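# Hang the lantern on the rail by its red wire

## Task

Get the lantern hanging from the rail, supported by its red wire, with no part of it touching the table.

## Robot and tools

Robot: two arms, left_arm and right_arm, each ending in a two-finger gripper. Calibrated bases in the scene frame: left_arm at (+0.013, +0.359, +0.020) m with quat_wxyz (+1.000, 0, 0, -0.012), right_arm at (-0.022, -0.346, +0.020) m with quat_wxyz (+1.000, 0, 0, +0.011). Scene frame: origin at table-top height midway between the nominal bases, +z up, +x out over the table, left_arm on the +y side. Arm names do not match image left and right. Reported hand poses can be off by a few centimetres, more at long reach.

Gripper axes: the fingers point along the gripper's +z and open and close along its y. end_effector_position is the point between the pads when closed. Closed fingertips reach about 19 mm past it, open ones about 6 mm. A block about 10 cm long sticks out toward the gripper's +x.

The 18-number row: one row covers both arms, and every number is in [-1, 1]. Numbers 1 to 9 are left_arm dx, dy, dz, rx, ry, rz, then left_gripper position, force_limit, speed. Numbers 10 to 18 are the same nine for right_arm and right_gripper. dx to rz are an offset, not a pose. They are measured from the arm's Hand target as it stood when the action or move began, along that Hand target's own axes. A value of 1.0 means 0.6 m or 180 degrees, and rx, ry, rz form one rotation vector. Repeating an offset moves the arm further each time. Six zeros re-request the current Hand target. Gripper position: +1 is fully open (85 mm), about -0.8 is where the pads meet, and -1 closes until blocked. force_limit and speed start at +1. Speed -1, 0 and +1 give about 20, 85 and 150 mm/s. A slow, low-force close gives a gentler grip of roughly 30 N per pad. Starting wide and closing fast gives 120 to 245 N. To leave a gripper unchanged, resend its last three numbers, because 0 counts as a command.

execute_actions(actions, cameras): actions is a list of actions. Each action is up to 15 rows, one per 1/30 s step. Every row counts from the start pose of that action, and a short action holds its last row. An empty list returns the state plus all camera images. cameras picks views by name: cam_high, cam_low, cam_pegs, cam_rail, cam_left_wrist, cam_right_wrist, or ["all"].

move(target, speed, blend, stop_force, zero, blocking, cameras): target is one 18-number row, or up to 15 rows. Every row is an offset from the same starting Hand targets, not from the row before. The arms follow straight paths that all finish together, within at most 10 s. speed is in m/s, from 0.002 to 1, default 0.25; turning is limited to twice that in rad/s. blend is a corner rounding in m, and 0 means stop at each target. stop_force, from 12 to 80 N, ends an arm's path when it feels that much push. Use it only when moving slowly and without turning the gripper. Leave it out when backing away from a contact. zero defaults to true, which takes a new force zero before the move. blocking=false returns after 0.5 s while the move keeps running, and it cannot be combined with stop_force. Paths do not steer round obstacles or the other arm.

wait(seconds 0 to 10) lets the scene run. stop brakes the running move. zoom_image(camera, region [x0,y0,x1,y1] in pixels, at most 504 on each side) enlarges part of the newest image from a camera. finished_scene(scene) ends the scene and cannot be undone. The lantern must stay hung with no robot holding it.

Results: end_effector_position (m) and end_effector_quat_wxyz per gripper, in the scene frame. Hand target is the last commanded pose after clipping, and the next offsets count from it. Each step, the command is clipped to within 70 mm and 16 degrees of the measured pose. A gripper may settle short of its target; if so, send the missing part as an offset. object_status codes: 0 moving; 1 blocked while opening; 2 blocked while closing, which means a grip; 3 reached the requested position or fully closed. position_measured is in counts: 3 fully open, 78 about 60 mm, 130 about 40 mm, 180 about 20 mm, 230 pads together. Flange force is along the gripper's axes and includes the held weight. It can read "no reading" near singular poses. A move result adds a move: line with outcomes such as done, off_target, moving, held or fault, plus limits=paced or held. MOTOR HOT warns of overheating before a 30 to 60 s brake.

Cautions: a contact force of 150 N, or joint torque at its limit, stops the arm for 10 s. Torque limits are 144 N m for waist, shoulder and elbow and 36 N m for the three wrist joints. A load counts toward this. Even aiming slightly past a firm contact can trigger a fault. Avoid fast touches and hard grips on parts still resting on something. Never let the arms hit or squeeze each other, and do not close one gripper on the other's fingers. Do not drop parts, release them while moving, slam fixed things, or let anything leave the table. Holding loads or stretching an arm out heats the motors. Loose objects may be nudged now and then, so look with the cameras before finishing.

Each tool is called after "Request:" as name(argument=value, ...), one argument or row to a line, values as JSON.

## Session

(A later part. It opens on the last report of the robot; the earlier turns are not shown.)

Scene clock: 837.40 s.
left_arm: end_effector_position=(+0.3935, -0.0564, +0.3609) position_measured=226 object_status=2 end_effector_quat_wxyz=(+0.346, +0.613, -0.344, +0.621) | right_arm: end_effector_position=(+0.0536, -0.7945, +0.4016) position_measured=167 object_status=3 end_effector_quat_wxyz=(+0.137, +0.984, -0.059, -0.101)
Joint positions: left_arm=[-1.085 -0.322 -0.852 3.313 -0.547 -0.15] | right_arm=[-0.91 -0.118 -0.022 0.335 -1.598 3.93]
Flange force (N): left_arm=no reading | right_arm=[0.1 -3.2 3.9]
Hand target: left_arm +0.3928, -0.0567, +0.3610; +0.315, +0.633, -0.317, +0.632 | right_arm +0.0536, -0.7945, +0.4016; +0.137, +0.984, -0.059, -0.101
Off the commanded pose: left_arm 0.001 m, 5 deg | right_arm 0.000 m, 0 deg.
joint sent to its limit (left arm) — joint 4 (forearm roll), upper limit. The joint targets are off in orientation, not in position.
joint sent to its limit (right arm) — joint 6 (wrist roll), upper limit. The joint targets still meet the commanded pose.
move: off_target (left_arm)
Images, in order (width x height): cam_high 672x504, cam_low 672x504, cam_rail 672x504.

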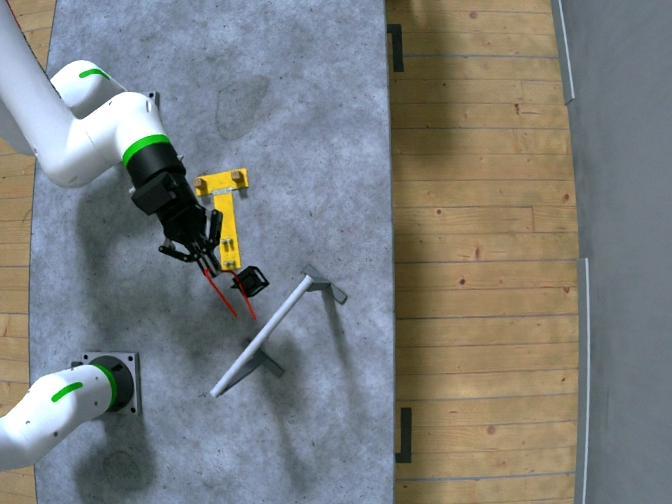

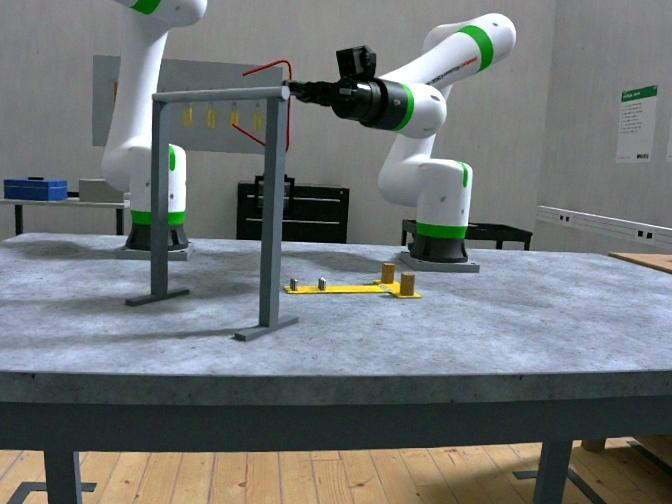

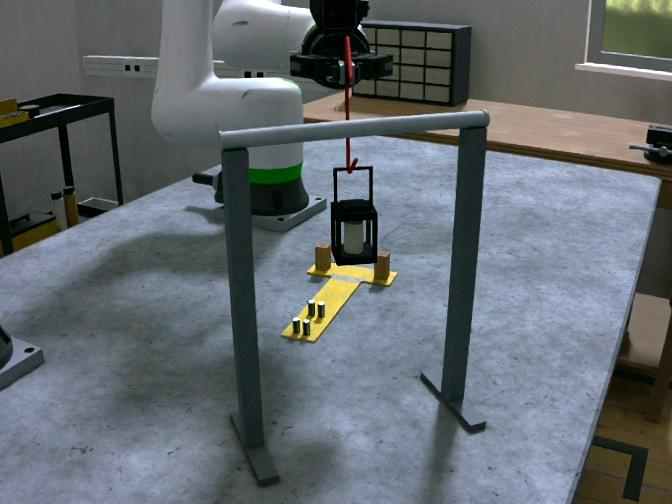

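Request:
move(
  target=[0,-0.035,0.163,-0.022,0,0,-1,0,-1,0,0,0,0,0,0,-0.3,0,-0.5],
  speed=0.07,
  cameras=["cam_high","cam_low","cam_rail","cam_left_wrist"],
)

Request:
zoom_image(
  camera="cam_low",
  region=[140, 20, 340, 220],
)

Request:
zoom_image(
  camera="cam_rail",
  region=[220, 20, 500, 300],
)

Request:
zoom_image(
  camera="cam_high",
  region=[190, 220, 340, 400],
)

Scene clock: 847.40 s.
left_arm: end_effector_position=(+0.4683, -0.1223, +0.3609) position_measured=226 object_status=2 end_effector_quat_wxyz=(+0.337, +0.621, -0.339, +0.621) | right_arm: end_effector_position=(+0.0536, -0.7945, +0.4016) position_measured=167 object_status=3 end_effector_quat_wxyz=(+0.137, +0.984, -0.059, -0.101)
Joint positions: left_arm=[-0.999 -0.029 -0.645 3.189 -0.614 -0.041] | right_arm=[-0.91 -0.118 -0.022 0.335 -1.598 3.93]
Flange force (N): left_arm=[-3.6 5.3 -5.5] | right_arm=[0.5 -2.9 3.4]
Hand target: left_arm +0.4683, -0.1224, +0.3609; +0.337, +0.621, -0.339, +0.621 | right_arm +0.0536, -0.7945, +0.4016; +0.137, +0.984, -0.059, -0.101
Off the commanded pose: left_arm 0.000 m, 0 deg | right_arm 0.000 m, 0 deg.
joint sent to its limit (right arm) — joint 6 (wrist roll), upper limit. The joint targets still meet the commanded pose.
move: done
camera_calibration:
cam_left_wrist: T_world_to_cam=[[-0.851452, -0.524283, -0.0125458, 0.342665], [-0.177021, 0.309842, -0.934163, 0.472861], [0.493653, -0.793174, -0.356625, -0.0711734], [0, 0, 0, 1]] pos_world=[0.410604, -0.0233114, 0.420646]
Images, in order (width x height): cam_high 672x504, cam_low 672x504, cam_rail 672x504, cam_left_wrist 672x504.

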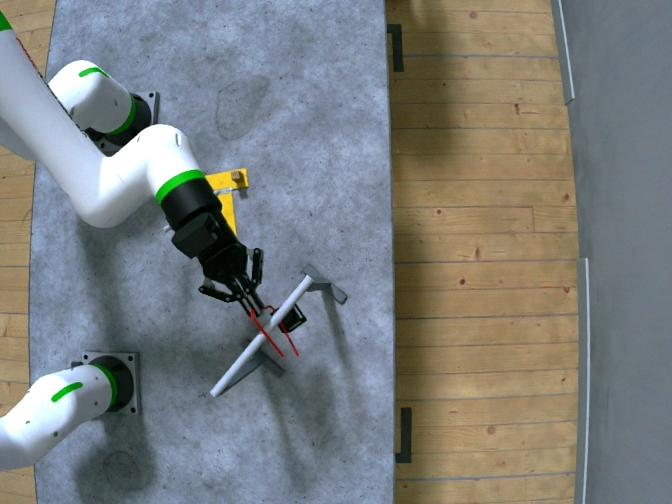

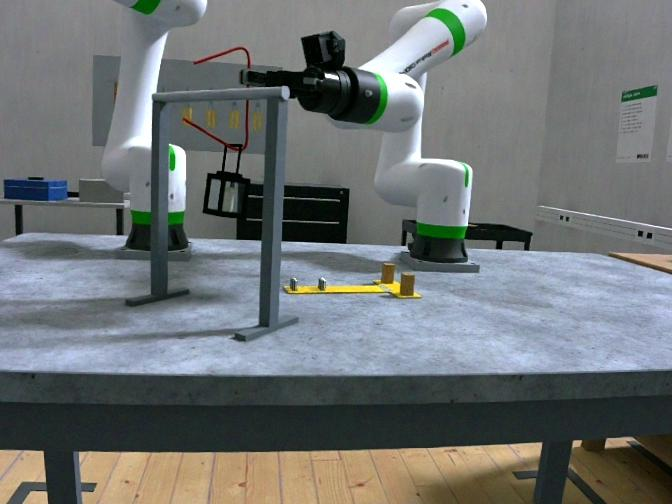

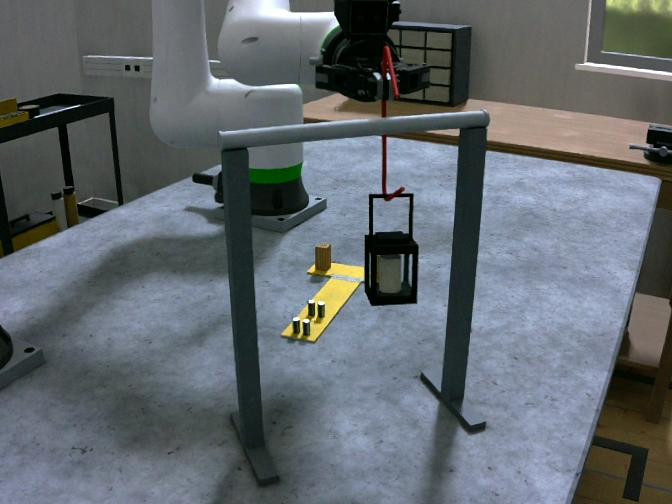

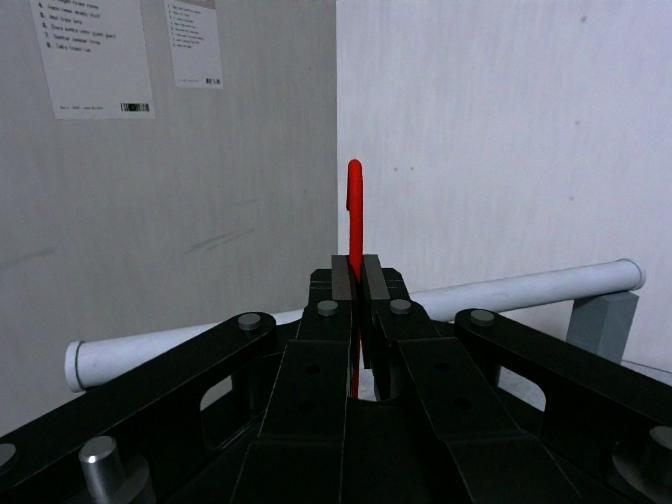

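Scaled by 2.520 from the camera's 672x504 image, which has a finer 960x720 frame.

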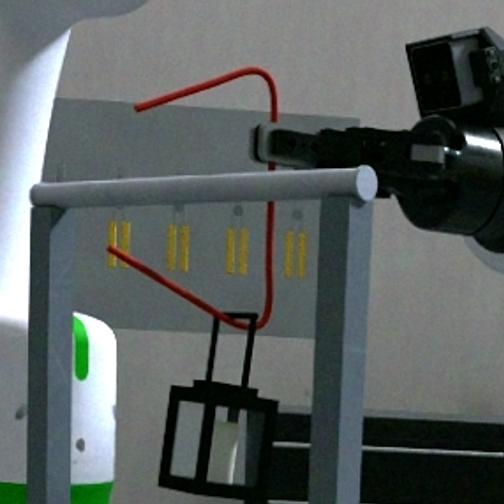

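Scaled by 1.800 from the camera's 672x504 image, which has a finer 960x720 frame.

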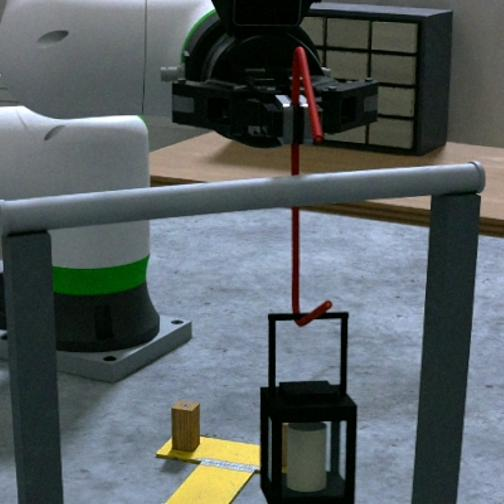

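Scaled by 2.800 from the camera's 672x504 image, which has a finer 960x720 frame.

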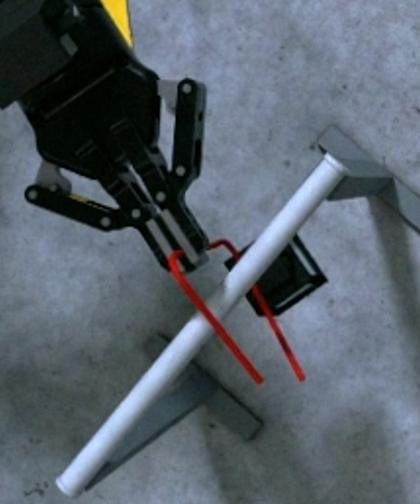

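Request:
move(
  target=[
    [0,-0.0065,0.0224,0,0,0,-1,0,-1,0,0,0,0,0,0,-0.3,0,-0.5],
    [-0.067,-0.0065,0.0224,0,0,0,-1,0,-1,0,0,0,0,0,0,-0.3,0,-0.5],
  ],
  speed=0.04,
  cameras=["cam_high","cam_low","cam_rail","cam_left_wrist"],
)

Request:
zoom_image(
  camera="cam_low",
  region=[190, 40, 310, 160],
)

Request:
zoom_image(
  camera="cam_rail",
  region=[300, 40, 460, 200],
)

Request:
zoom_image(
  camera="cam_high",
  region=[220, 270, 320, 370],
)

Scene clock: 866.73 s.
left_arm: end_effector_position=(+0.4789, -0.1316, +0.3461) position_measured=226 object_status=2 end_effector_quat_wxyz=(+0.338, +0.618, -0.337, +0.624) | right_arm: end_effector_position=(+0.0536, -0.7945, +0.4016) position_measured=167 object_status=3 end_effector_quat_wxyz=(+0.137, +0.984, -0.059, -0.101)
Joint positions: left_arm=[-0.987 0.041 -0.634 3.165 -0.683 -0.021] | right_arm=[-0.91 -0.118 -0.022 0.335 -1.598 3.93]
Flange force (N): left_arm=[-3.5 5.2 -5.3] | right_arm=[0.1 -3.2 3.9]
Flange force when the fault began (N): left_arm=[103.0 25.4 -98.1]
Hand target: left_arm +0.4789, -0.1316, +0.3461; +0.338, +0.618, -0.337, +0.624 (not the last commanded pose) | right_arm +0.0536, -0.7945, +0.4016; +0.137, +0.984, -0.059, -0.101
Tool commands: left_gripper/position=-1.0 left_gripper/force_limit=+0.003922 left_gripper/speed=-1.0 right_gripper/position=-0.3 right_gripper/force_limit=+0.0 right_gripper/speed=-0.5
Off the commanded pose: left_arm 0.025 m, 1 deg | right_arm 0.000 m, 0 deg.
FORCE FAULT: contact force on the left arm reached its limit, and that arm stopped. The contact can be on any part of that arm, not only on its tool. That arm's remaining commands of this call were not run. That arm is still stopped at the end of this call. That arm stays stopped for about 10 more seconds. Until then a move that you send moves the other arm only, and its call returns only when the move has ended. Once the stop has ended, the next robot result says so. If the stop ends while you think or write, that arm runs what you send next, counted from a new Hand target: where the arm stands when the stop ends. While its stop runs, that arm takes no new command, but its gripper still runs the gripper command that each later call begins with. Until it ends, the stop uses up actions while you think or wait. An arm that is not stopped still takes commands.
joint sent to its limit (right arm) — joint 6 (wrist roll), upper limit.
move: fault (left_arm); path passed 1 of 2 targets
camera_calibration:
cam_left_wrist: T_world_to_cam=[[-0.85151, -0.524173, -0.0131514, 0.346896], [-0.171814, 0.30263, -0.937494, 0.461481], [0.495389, -0.796026, -0.347753, -0.0933305], [0, 0, 0, 1]] pos_world=[0.420909, -0.0321183, 0.404742]
Images, in order (width x height): cam_high 672x504, cam_low 672x504, cam_rail 672x504, cam_left_wrist 672x504.

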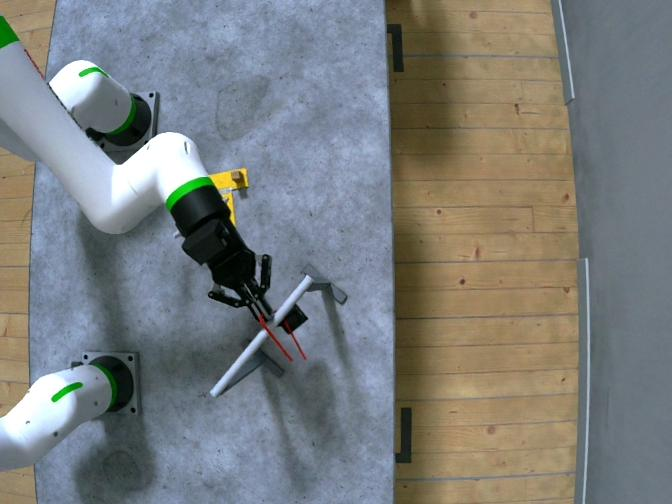

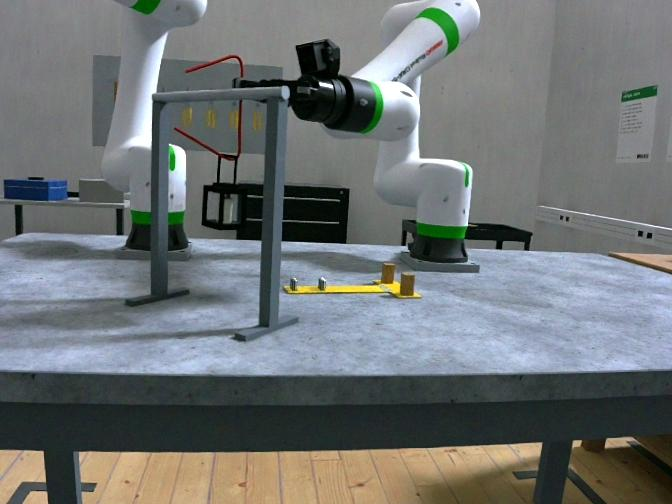

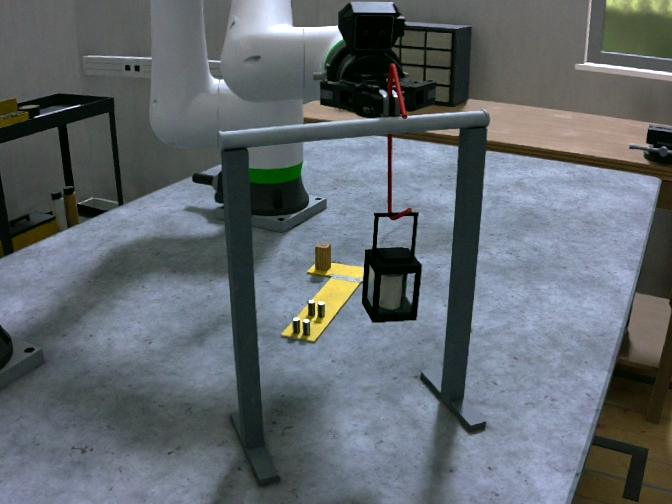

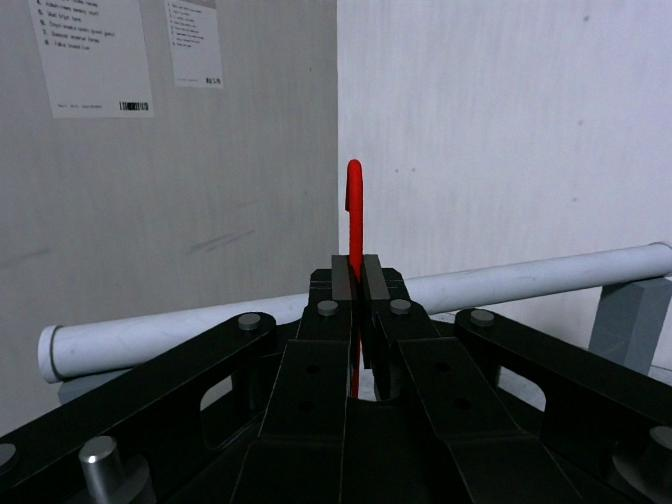

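Scaled by 4.200 from the camera's 672x504 image, which has a finer 960x720 frame.

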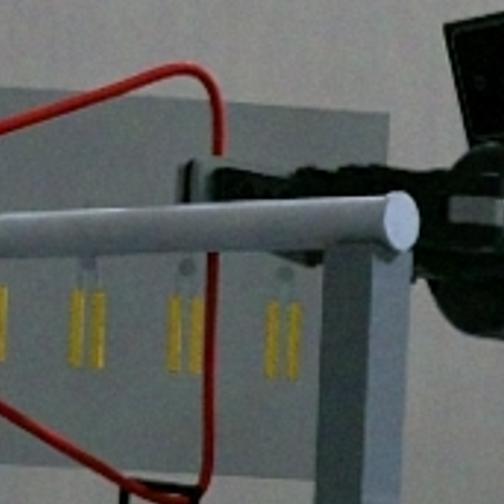

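Scaled by 3.150 from the camera's 672x504 image, which has a finer 960x720 frame.

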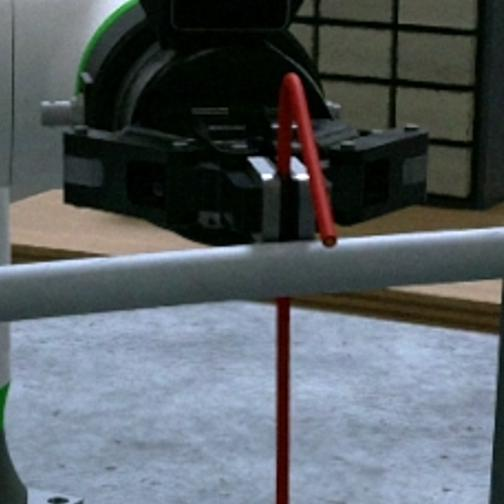

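Scaled by 5.040 from the camera's 672x504 image, which has a finer 960x720 frame.

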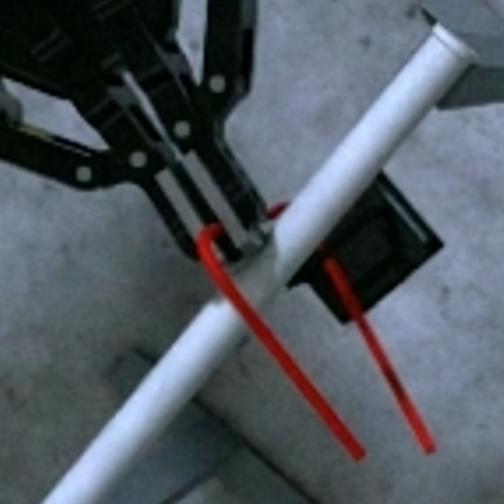

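Request:
wait(
  seconds=8,
)

Request:
execute_actions(
  actions=[],
  cameras=["cam_low"],
)

Scene clock: 897.17 s.
left_arm: end_effector_position=(+0.4789, -0.1316, +0.3461) position_measured=226 object_status=2 end_effector_quat_wxyz=(+0.338, +0.618, -0.337, +0.624) | right_arm: end_effector_position=(+0.0536, -0.7945, +0.4016) position_measured=167 object_status=3 end_effector_quat_wxyz=(+0.137, +0.984, -0.059, -0.101)
Joint positions: left_arm=[-0.987 0.041 -0.634 3.165 -0.683 -0.021] | right_arm=[-0.91 -0.118 -0.022 0.335 -1.598 3.93]
Flange force (N): left_arm=[-2.9 5.6 -5.7] | right_arm=[0.8 -2.9 3.4]
Hand target: left_arm +0.4789, -0.1316, +0.3461; +0.338, +0.618, -0.337, +0.624 (not the last commanded pose) | right_arm +0.0536, -0.7945, +0.4016; +0.137, +0.984, -0.059, -0.101
Tool commands: left_gripper/position=-1.0 left_gripper/force_limit=+0.003922 left_gripper/speed=-1.0 right_gripper/position=-0.3 right_gripper/force_limit=+0.0 right_gripper/speed=-0.5
Off the commanded pose: left_arm 0.025 m, 1 deg | right_arm 0.000 m, 0 deg.
FORCE FAULT, CONTINUED: the left arm's stop, for the force fault that an earlier result reported, is over. The rest of the stop counts as 19 of the actions that you can send in this scene. During its stop the left arm's controller moved it back a little. That arm's target is now where it stood when the stop ended, not its last command. That arm accepts commands again.
wait: 8.00 s; at rest from the start

Scene clock: 897.17 s.
left_arm: end_effector_position=(+0.4789, -0.1316, +0.3461) position_measured=226 object_status=2 end_effector_quat_wxyz=(+0.338, +0.618, -0.337, +0.624) | right_arm: end_effector_position=(+0.0536, -0.7945, +0.4016) position_measured=167 object_status=3 end_effector_quat_wxyz=(+0.137, +0.984, -0.059, -0.101)
Joint positions: left_arm=[-0.987 0.041 -0.634 3.165 -0.683 -0.021] | right_arm=[-0.91 -0.118 -0.022 0.335 -1.598 3.93]
Joint velocities: within noise
Flange force (N): left_arm=[-2.9 5.6 -5.7] | right_arm=[0.8 -2.9 3.4]
Hand target: left_arm +0.4789, -0.1316, +0.3461; +0.338, +0.618, -0.337, +0.624 (not the last commanded pose) | right_arm +0.0536, -0.7945, +0.4016; +0.137, +0.984, -0.059, -0.101
Tool commands: left_gripper/position=-1.0 left_gripper/force_limit=+0.003922 left_gripper/speed=-1.0 right_gripper/position=-0.3 right_gripper/force_limit=+0.0 right_gripper/speed=-0.5
Off the commanded pose: left_arm 0.025 m, 1 deg | right_arm 0.000 m, 0 deg.
Images, in order (width x height): cam_low 672x504.

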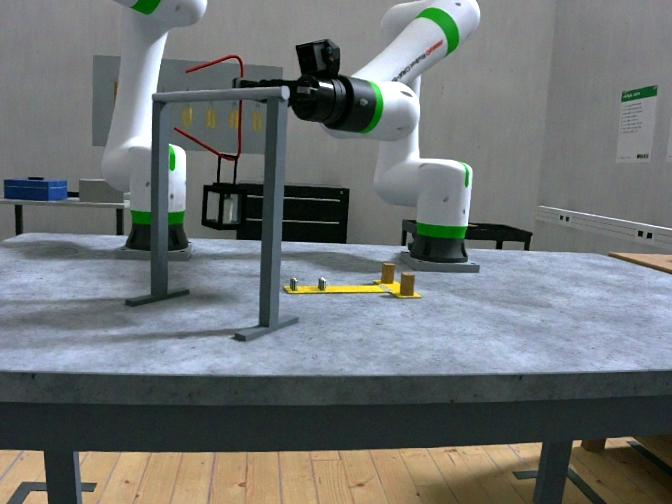

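Request:
move(
  target=[
    [0.033,0,0,0,0,0,-1,0,-1,0,0,0,0,0,0,-0.3,0,-0.5],
    [0.033,0.0102,-0.0352,0,0,0,-1,0,-1,0,0,0,0,0,0,-0.3,0,-0.5],
    [-0.048,0.0102,-0.0352,0,0,0,-1,0,-1,0,0,0,0,0,0,-0.3,0,-0.5],
  ],
  speed=0.03,
  stop_force=12,
  cameras=["cam_high","cam_low","cam_rail"],
)

Request:
zoom_image(
  camera="cam_low",
  region=[190, 40, 310, 160],
)

Request:
zoom_image(
  camera="cam_rail",
  region=[300, 40, 460, 200],
)

Request:
zoom_image(
  camera="cam_high",
  region=[220, 270, 320, 370],
)

Scene clock: 908.27 s.
left_arm: end_effector_position=(+0.4625, -0.1174, +0.3171) position_measured=226 object_status=2 end_effector_quat_wxyz=(+0.338, +0.618, -0.337, +0.624) | right_arm: end_effector_position=(+0.0536, -0.7945, +0.4016) position_measured=167 object_status=3 end_effector_quat_wxyz=(+0.137, +0.984, -0.059, -0.101)
Joint positions: left_arm=[-1.006 0.046 -0.71 3.191 -0.765 -0.038] | right_arm=[-0.91 -0.118 -0.022 0.335 -1.598 3.93]
Flange force (N): left_arm=[-3.1 5.7 -5.4] | right_arm=[0.2 -3.4 3.7]
Hand target: left_arm +0.4625, -0.1174, +0.3171; +0.338, +0.618, -0.337, +0.624 | right_arm +0.0536, -0.7945, +0.4016; +0.137, +0.984, -0.059, -0.101
Off the commanded pose: left_arm 0.000 m, 0 deg | right_arm 0.000 m, 0 deg.
joint sent to its limit (right arm) — joint 6 (wrist roll), upper limit. The joint targets still meet the commanded pose.
move: done
Images, in order (width x height): cam_high 672x504, cam_low 672x504, cam_rail 672x504.

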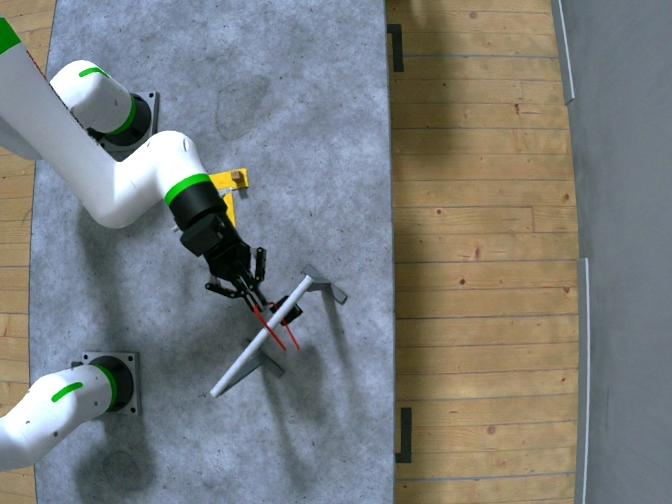

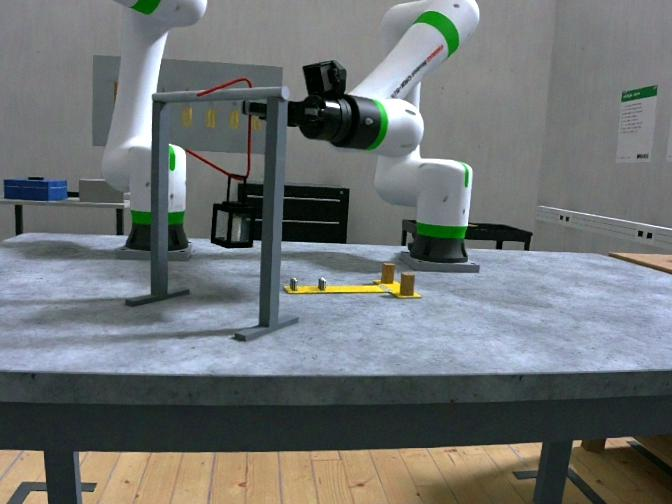

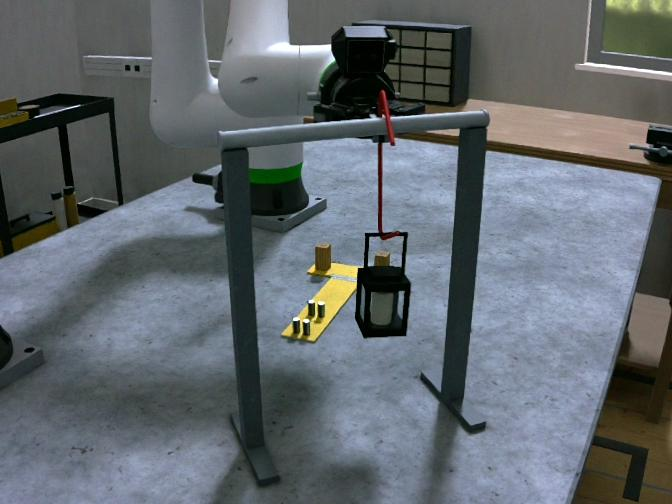

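Scaled by 4.200 from the camera's 672x504 image, which has a finer 960x720 frame.

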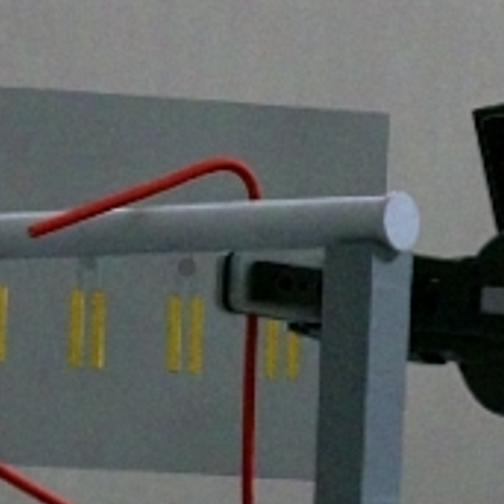

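Scaled by 3.150 from the camera's 672x504 image, which has a finer 960x720 frame.

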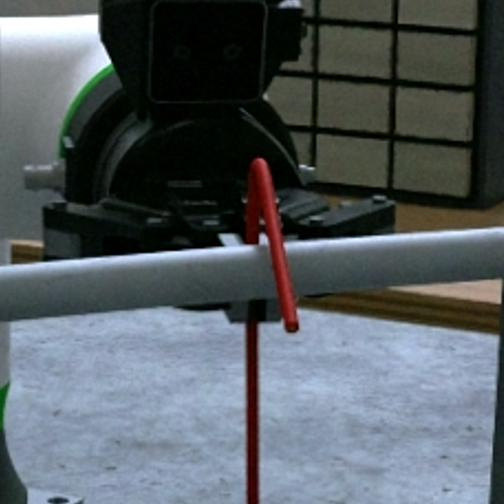

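Scaled by 5.040 from the camera's 672x504 image, which has a finer 960x720 frame.

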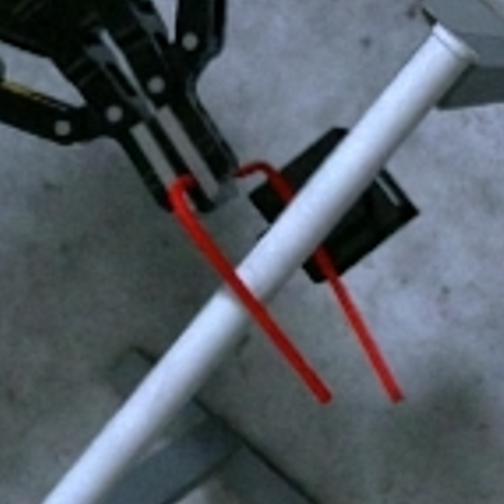

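Request:
move(
  target=[
    [0,-0.0037,0.0128,0,0,0,-1,0,-1,0,0,0,0,0,0,-0.3,0,-0.5],
    [-0.035,-0.0037,0.0128,0,0,0,-1,0,-1,0,0,0,0,0,0,-0.3,0,-0.5],
  ],
  speed=0.015,
  stop_force=12,
  cameras=["cam_high","cam_low","cam_rail"],
)

Request:
zoom_image(
  camera="cam_low",
  region=[190, 40, 310, 160],
)

Request:
zoom_image(
  camera="cam_rail",
  region=[300, 40, 460, 200],
)

Request:
zoom_image(
  camera="cam_high",
  region=[220, 270, 320, 370],
)

Scene clock: 919.53 s.
left_arm: end_effector_position=(+0.4686, -0.1227, +0.2962) position_measured=226 object_status=2 end_effector_quat_wxyz=(+0.338, +0.618, -0.337, +0.624) | right_arm: end_effector_position=(+0.0536, -0.7945, +0.4016) position_measured=167 object_status=3 end_effector_quat_wxyz=(+0.137, +0.984, -0.059, -0.101)
Joint positions: left_arm=[-0.998 0.115 -0.708 3.178 -0.831 -0.027] | right_arm=[-0.91 -0.118 -0.022 0.335 -1.598 3.93]
Flange force (N): left_arm=[3.2 5.6 -3.5] | right_arm=[0.0 -3.0 3.7]
Hand target: left_arm +0.4686, -0.1227, +0.2962; +0.338, +0.618, -0.337, +0.624 | right_arm +0.0536, -0.7945, +0.4016; +0.137, +0.984, -0.059, -0.101
Off the commanded pose: left_arm 0.000 m, 0 deg | right_arm 0.000 m, 0 deg.
joint sent to its limit (right arm) — joint 6 (wrist roll), upper limit. The joint targets still meet the commanded pose.
move: done
Images, in order (width x height): cam_high 672x504, cam_low 672x504, cam_rail 672x504.

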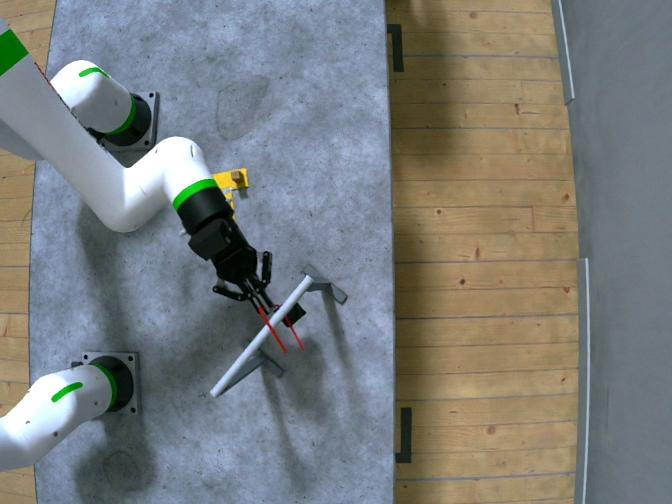

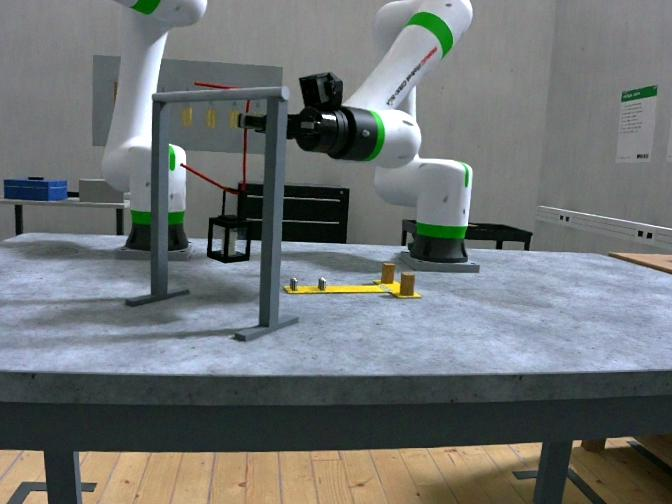

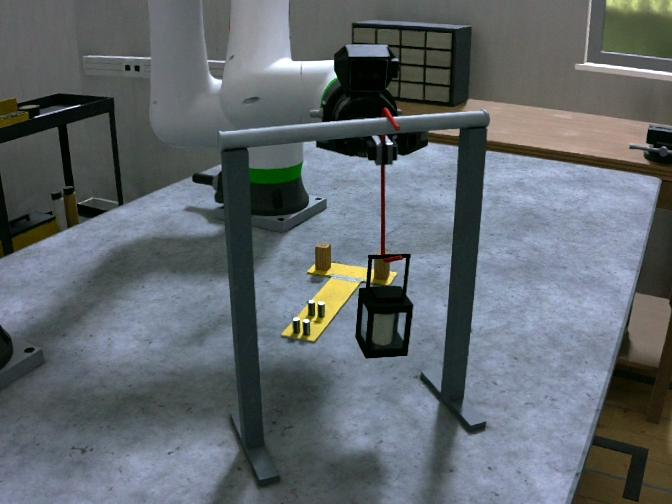

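Scaled by 4.200 from the camera's 672x504 image, which has a finer 960x720 frame.

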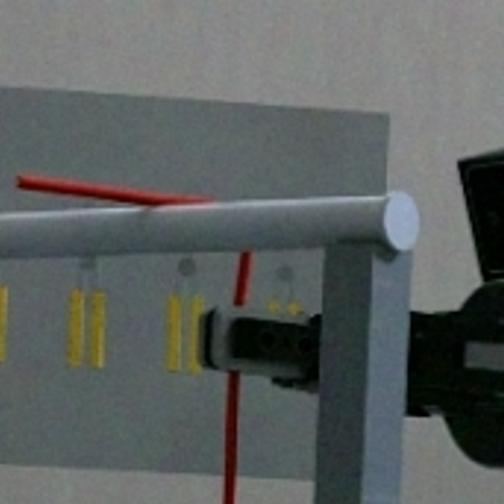

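Scaled by 3.150 from the camera's 672x504 image, which has a finer 960x720 frame.

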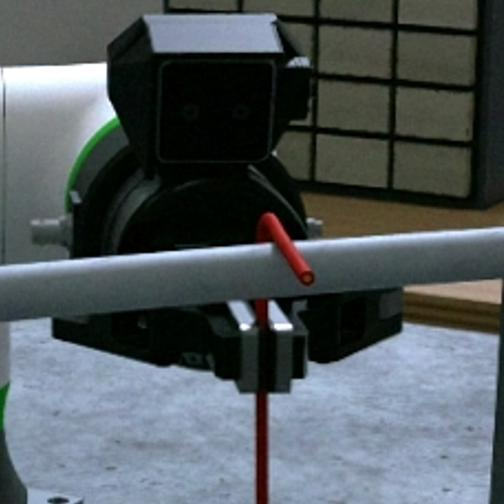

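Scaled by 5.040 from the camera's 672x504 image, which has a finer 960x720 frame.

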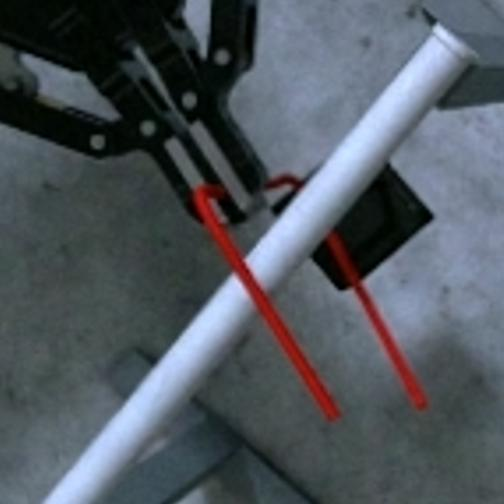

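Request:
move(
  target=[0.015,0,0,0,0,0,-1,0,-1,0,0,0,0,0,0,-0.3,0,-0.5],
  speed=0.03,
  cameras=["cam_low","cam_rail"],
)

Request:
zoom_image(
  camera="cam_low",
  region=[160, 60, 320, 220],
)

Request:
zoom_image(
  camera="cam_rail",
  region=[300, 40, 460, 200],
)

Scene clock: 926.03 s.
left_arm: end_effector_position=(+0.4686, -0.1226, +0.3051) position_measured=226 object_status=2 end_effector_quat_wxyz=(+0.338, +0.618, -0.337, +0.624) | right_arm: end_effector_position=(+0.0536, -0.7945, +0.4016) position_measured=167 object_status=3 end_effector_quat_wxyz=(+0.137, +0.984, -0.059, -0.101)
Joint positions: left_arm=[-0.998 0.094 -0.702 3.179 -0.804 -0.029] | right_arm=[-0.91 -0.118 -0.022 0.335 -1.598 3.93]
Flange force (N): left_arm=[-2.6 6.2 -5.6] | right_arm=[0.2 -3.1 3.9]
Hand target: left_arm +0.4686, -0.1227, +0.3052; +0.338, +0.618, -0.337, +0.624 | right_arm +0.0536, -0.7945, +0.4016; +0.137, +0.984, -0.059, -0.101
Off the commanded pose: left_arm 0.000 m, 0 deg | right_arm 0.000 m, 0 deg.
joint sent to its limit (right arm) — joint 6 (wrist roll), upper limit. The joint targets still meet the commanded pose.
move: done
Images, in order (width x height): cam_low 672x504, cam_rail 672x504.

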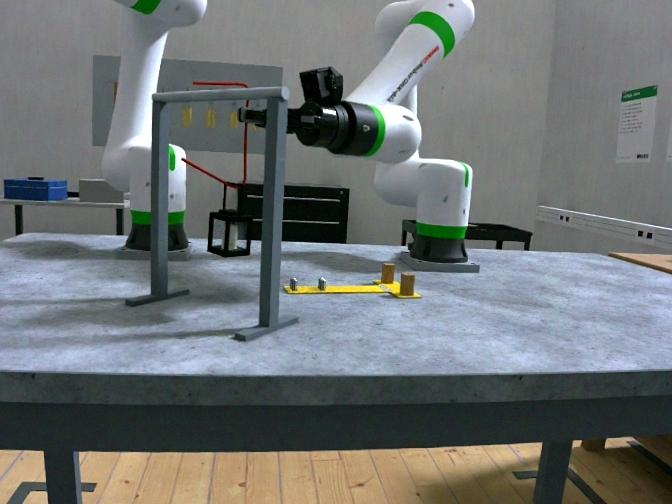

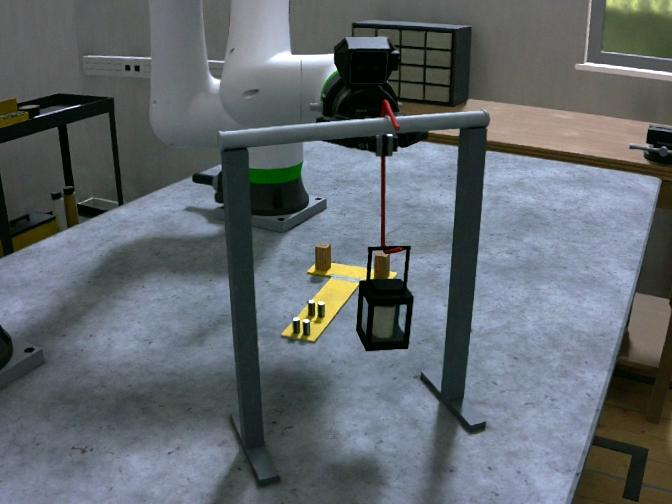

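Scaled by 3.150 from the camera's 672x504 image, which has a finer 960x720 frame.

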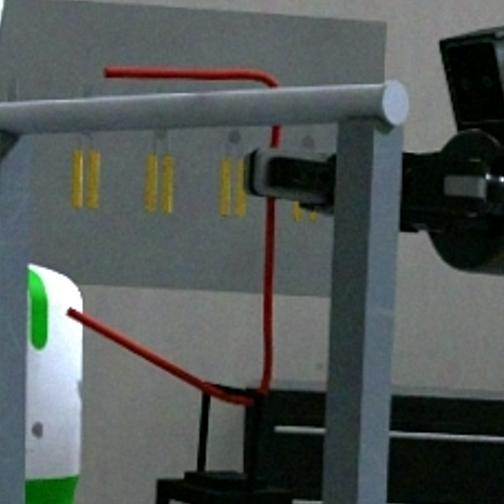

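Scaled by 3.150 from the camera's 672x504 image, which has a finer 960x720 frame.

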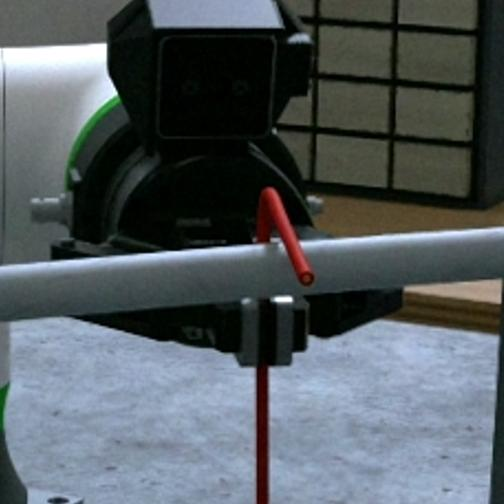

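Request:
move(
  target=[
    [0,-0.006,0.0208,0,0,0,-1,0,-1,0,0,0,0,0,0,-0.3,0,-0.5],
    [-0.0145,-0.006,0.0208,0,0,0,-1,0,-1,0,0,0,0,0,0,-0.3,0,-0.5],
  ],
  speed=0.02,
  cameras=["cam_low","cam_rail","cam_high"],
)

Request:
zoom_image(
  camera="cam_low",
  region=[160, 60, 320, 220],
)

Request:
zoom_image(
  camera="cam_high",
  region=[220, 270, 320, 370],
)

Scene clock: 957.03 s.
left_arm: end_effector_position=(+0.4784, -0.1313, +0.2966) position_measured=226 object_status=2 end_effector_quat_wxyz=(+0.338, +0.618, -0.337, +0.624) | right_arm: end_effector_position=(+0.0536, -0.7945, +0.4016) position_measured=167 object_status=3 end_effector_quat_wxyz=(+0.137, +0.984, -0.059, -0.101)
Joint positions: left_arm=[-0.987 0.144 -0.677 3.163 -0.829 -0.017] | right_arm=[-0.91 -0.118 -0.022 0.335 -1.598 3.93]
Flange force (N): left_arm=[4.8 6.0 -3.6] | right_arm=[0.1 -2.9 3.8]
Hand target: left_arm +0.4784, -0.1312, +0.2966; +0.338, +0.618, -0.337, +0.624 | right_arm +0.0536, -0.7945, +0.4016; +0.137, +0.984, -0.059, -0.101
Off the commanded pose: left_arm 0.000 m, 0 deg | right_arm 0.000 m, 0 deg.
joint sent to its limit (right arm) — joint 6 (wrist roll), upper limit. The joint targets still meet the commanded pose.
move: done
Images, in order (width x height): cam_high 672x504, cam_low 672x504, cam_rail 672x504.

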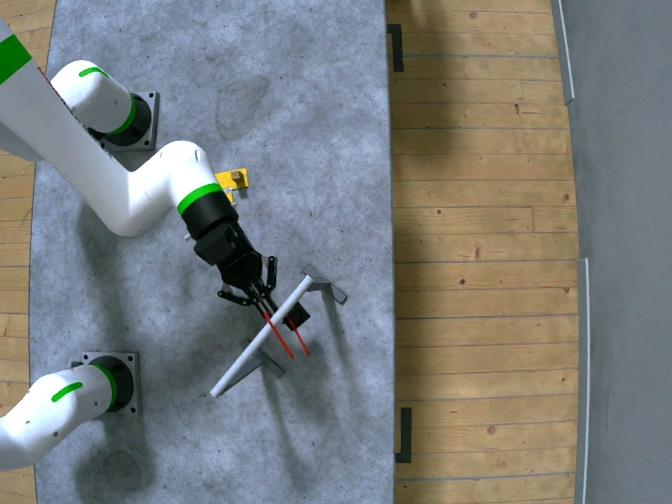

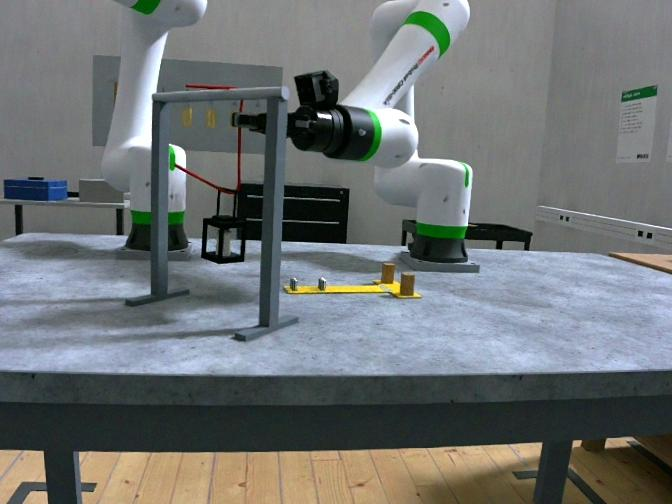

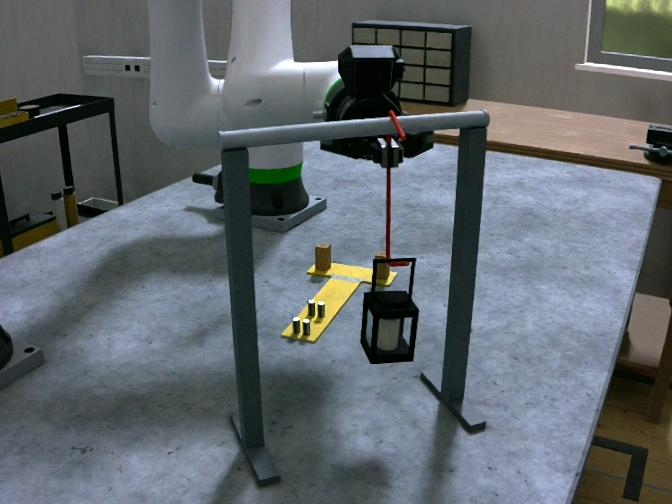

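Scaled by 3.150 from the camera's 672x504 image, which has a finer 960x720 frame.

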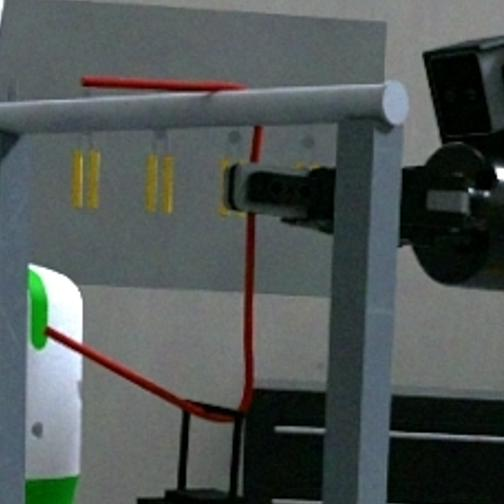

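Scaled by 5.040 from the camera's 672x504 image, which has a finer 960x720 frame.

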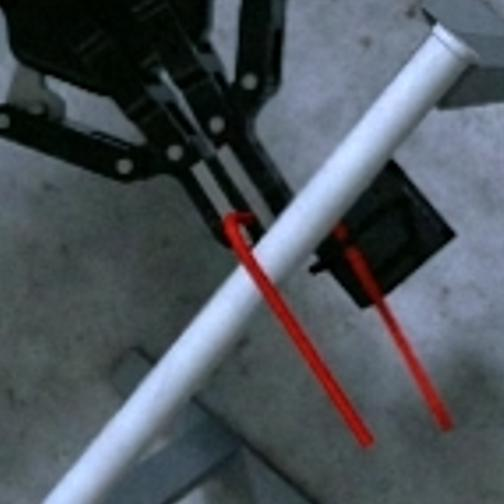

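Request:
move(
  target=[
    [0,0,0,0,0,0,-1,0,-1,0.291,-0.450,-0.439,0.055,0.008,0.137,-0.3,0,-0.5],
    [0,0,0,0,0,0,-1,0,-1,0.593,-0.996,-0.516,0.111,0.0155,0.275,-0.3,0,-0.5],
  ],
  speed=0.3,
  blend=[0.05,0],
  cameras=["cam_low","cam_rail","cam_high","cam_right_wrist"],
)

Scene clock: 976.60 s.
left_arm: end_effector_position=(+0.4784, -0.1312, +0.2966) position_measured=226 object_status=2 end_effector_quat_wxyz=(+0.338, +0.618, -0.337, +0.624) | right_arm: end_effector_position=(+0.5188, -0.1948, +0.4610) position_measured=167 object_status=3 end_effector_quat_wxyz=(+0.000, +0.879, -0.476, +0.000)
Joint positions: left_arm=[-0.987 0.144 -0.677 3.163 -0.829 -0.017] | right_arm=[0.483 0.402 0.863 0 -2.031 1.643]
Flange force (N): left_arm=[3.4 5.7 -1.9] | right_arm=[-2.3 6.4 8.0]
Hand target: left_arm +0.4784, -0.1312, +0.2966; +0.338, +0.618, -0.337, +0.624 | right_arm +0.5188, -0.1948, +0.4610; +0.000, +0.879, -0.476, +0.000
Off the commanded pose: left_arm 0.000 m, 0 deg | right_arm 0.000 m, 0 deg.
move: done
camera_calibration:
cam_right_wrist: T_world_to_cam=[[-0.8249, -0.564667, 0.0262927, 0.315703], [-0.522426, 0.779306, 0.346053, 0.278406], [-0.215895, 0.271723, -0.937847, 0.731546], [0, 0, 0, 1]] pos_world=[0.563807, -0.237475, 0.581434]
Images, in order (width x height): cam_high 672x504, cam_low 672x504, cam_rail 672x504, cam_right_wrist 672x504.

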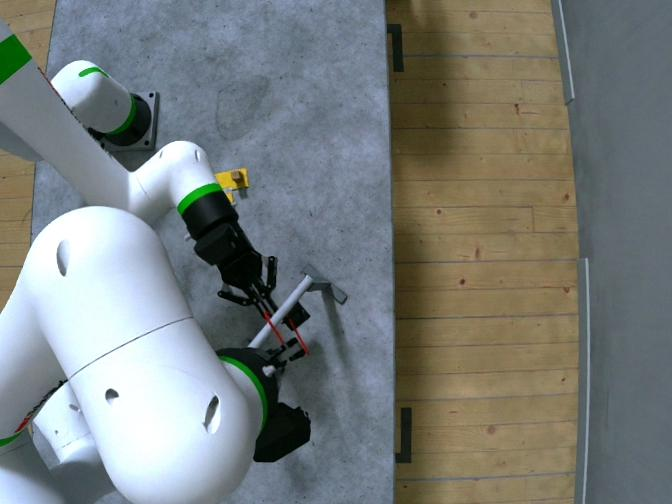

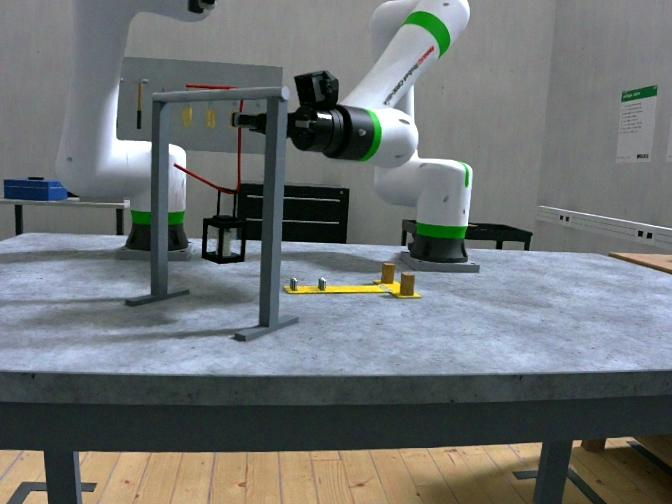

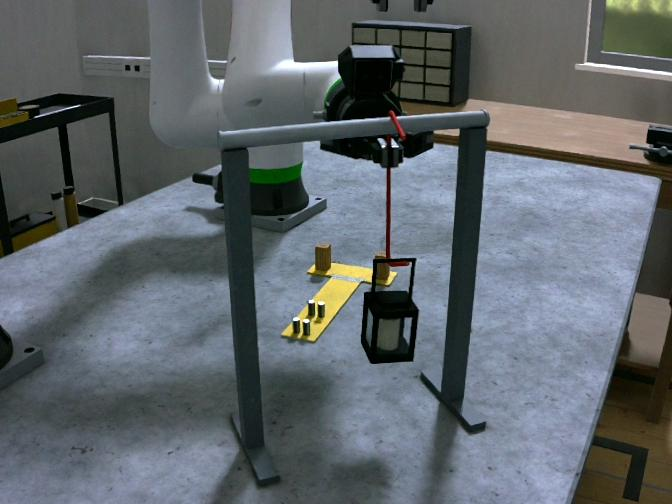

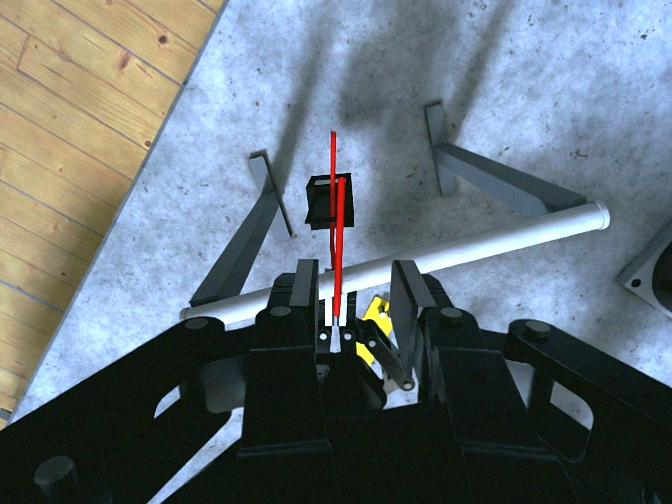

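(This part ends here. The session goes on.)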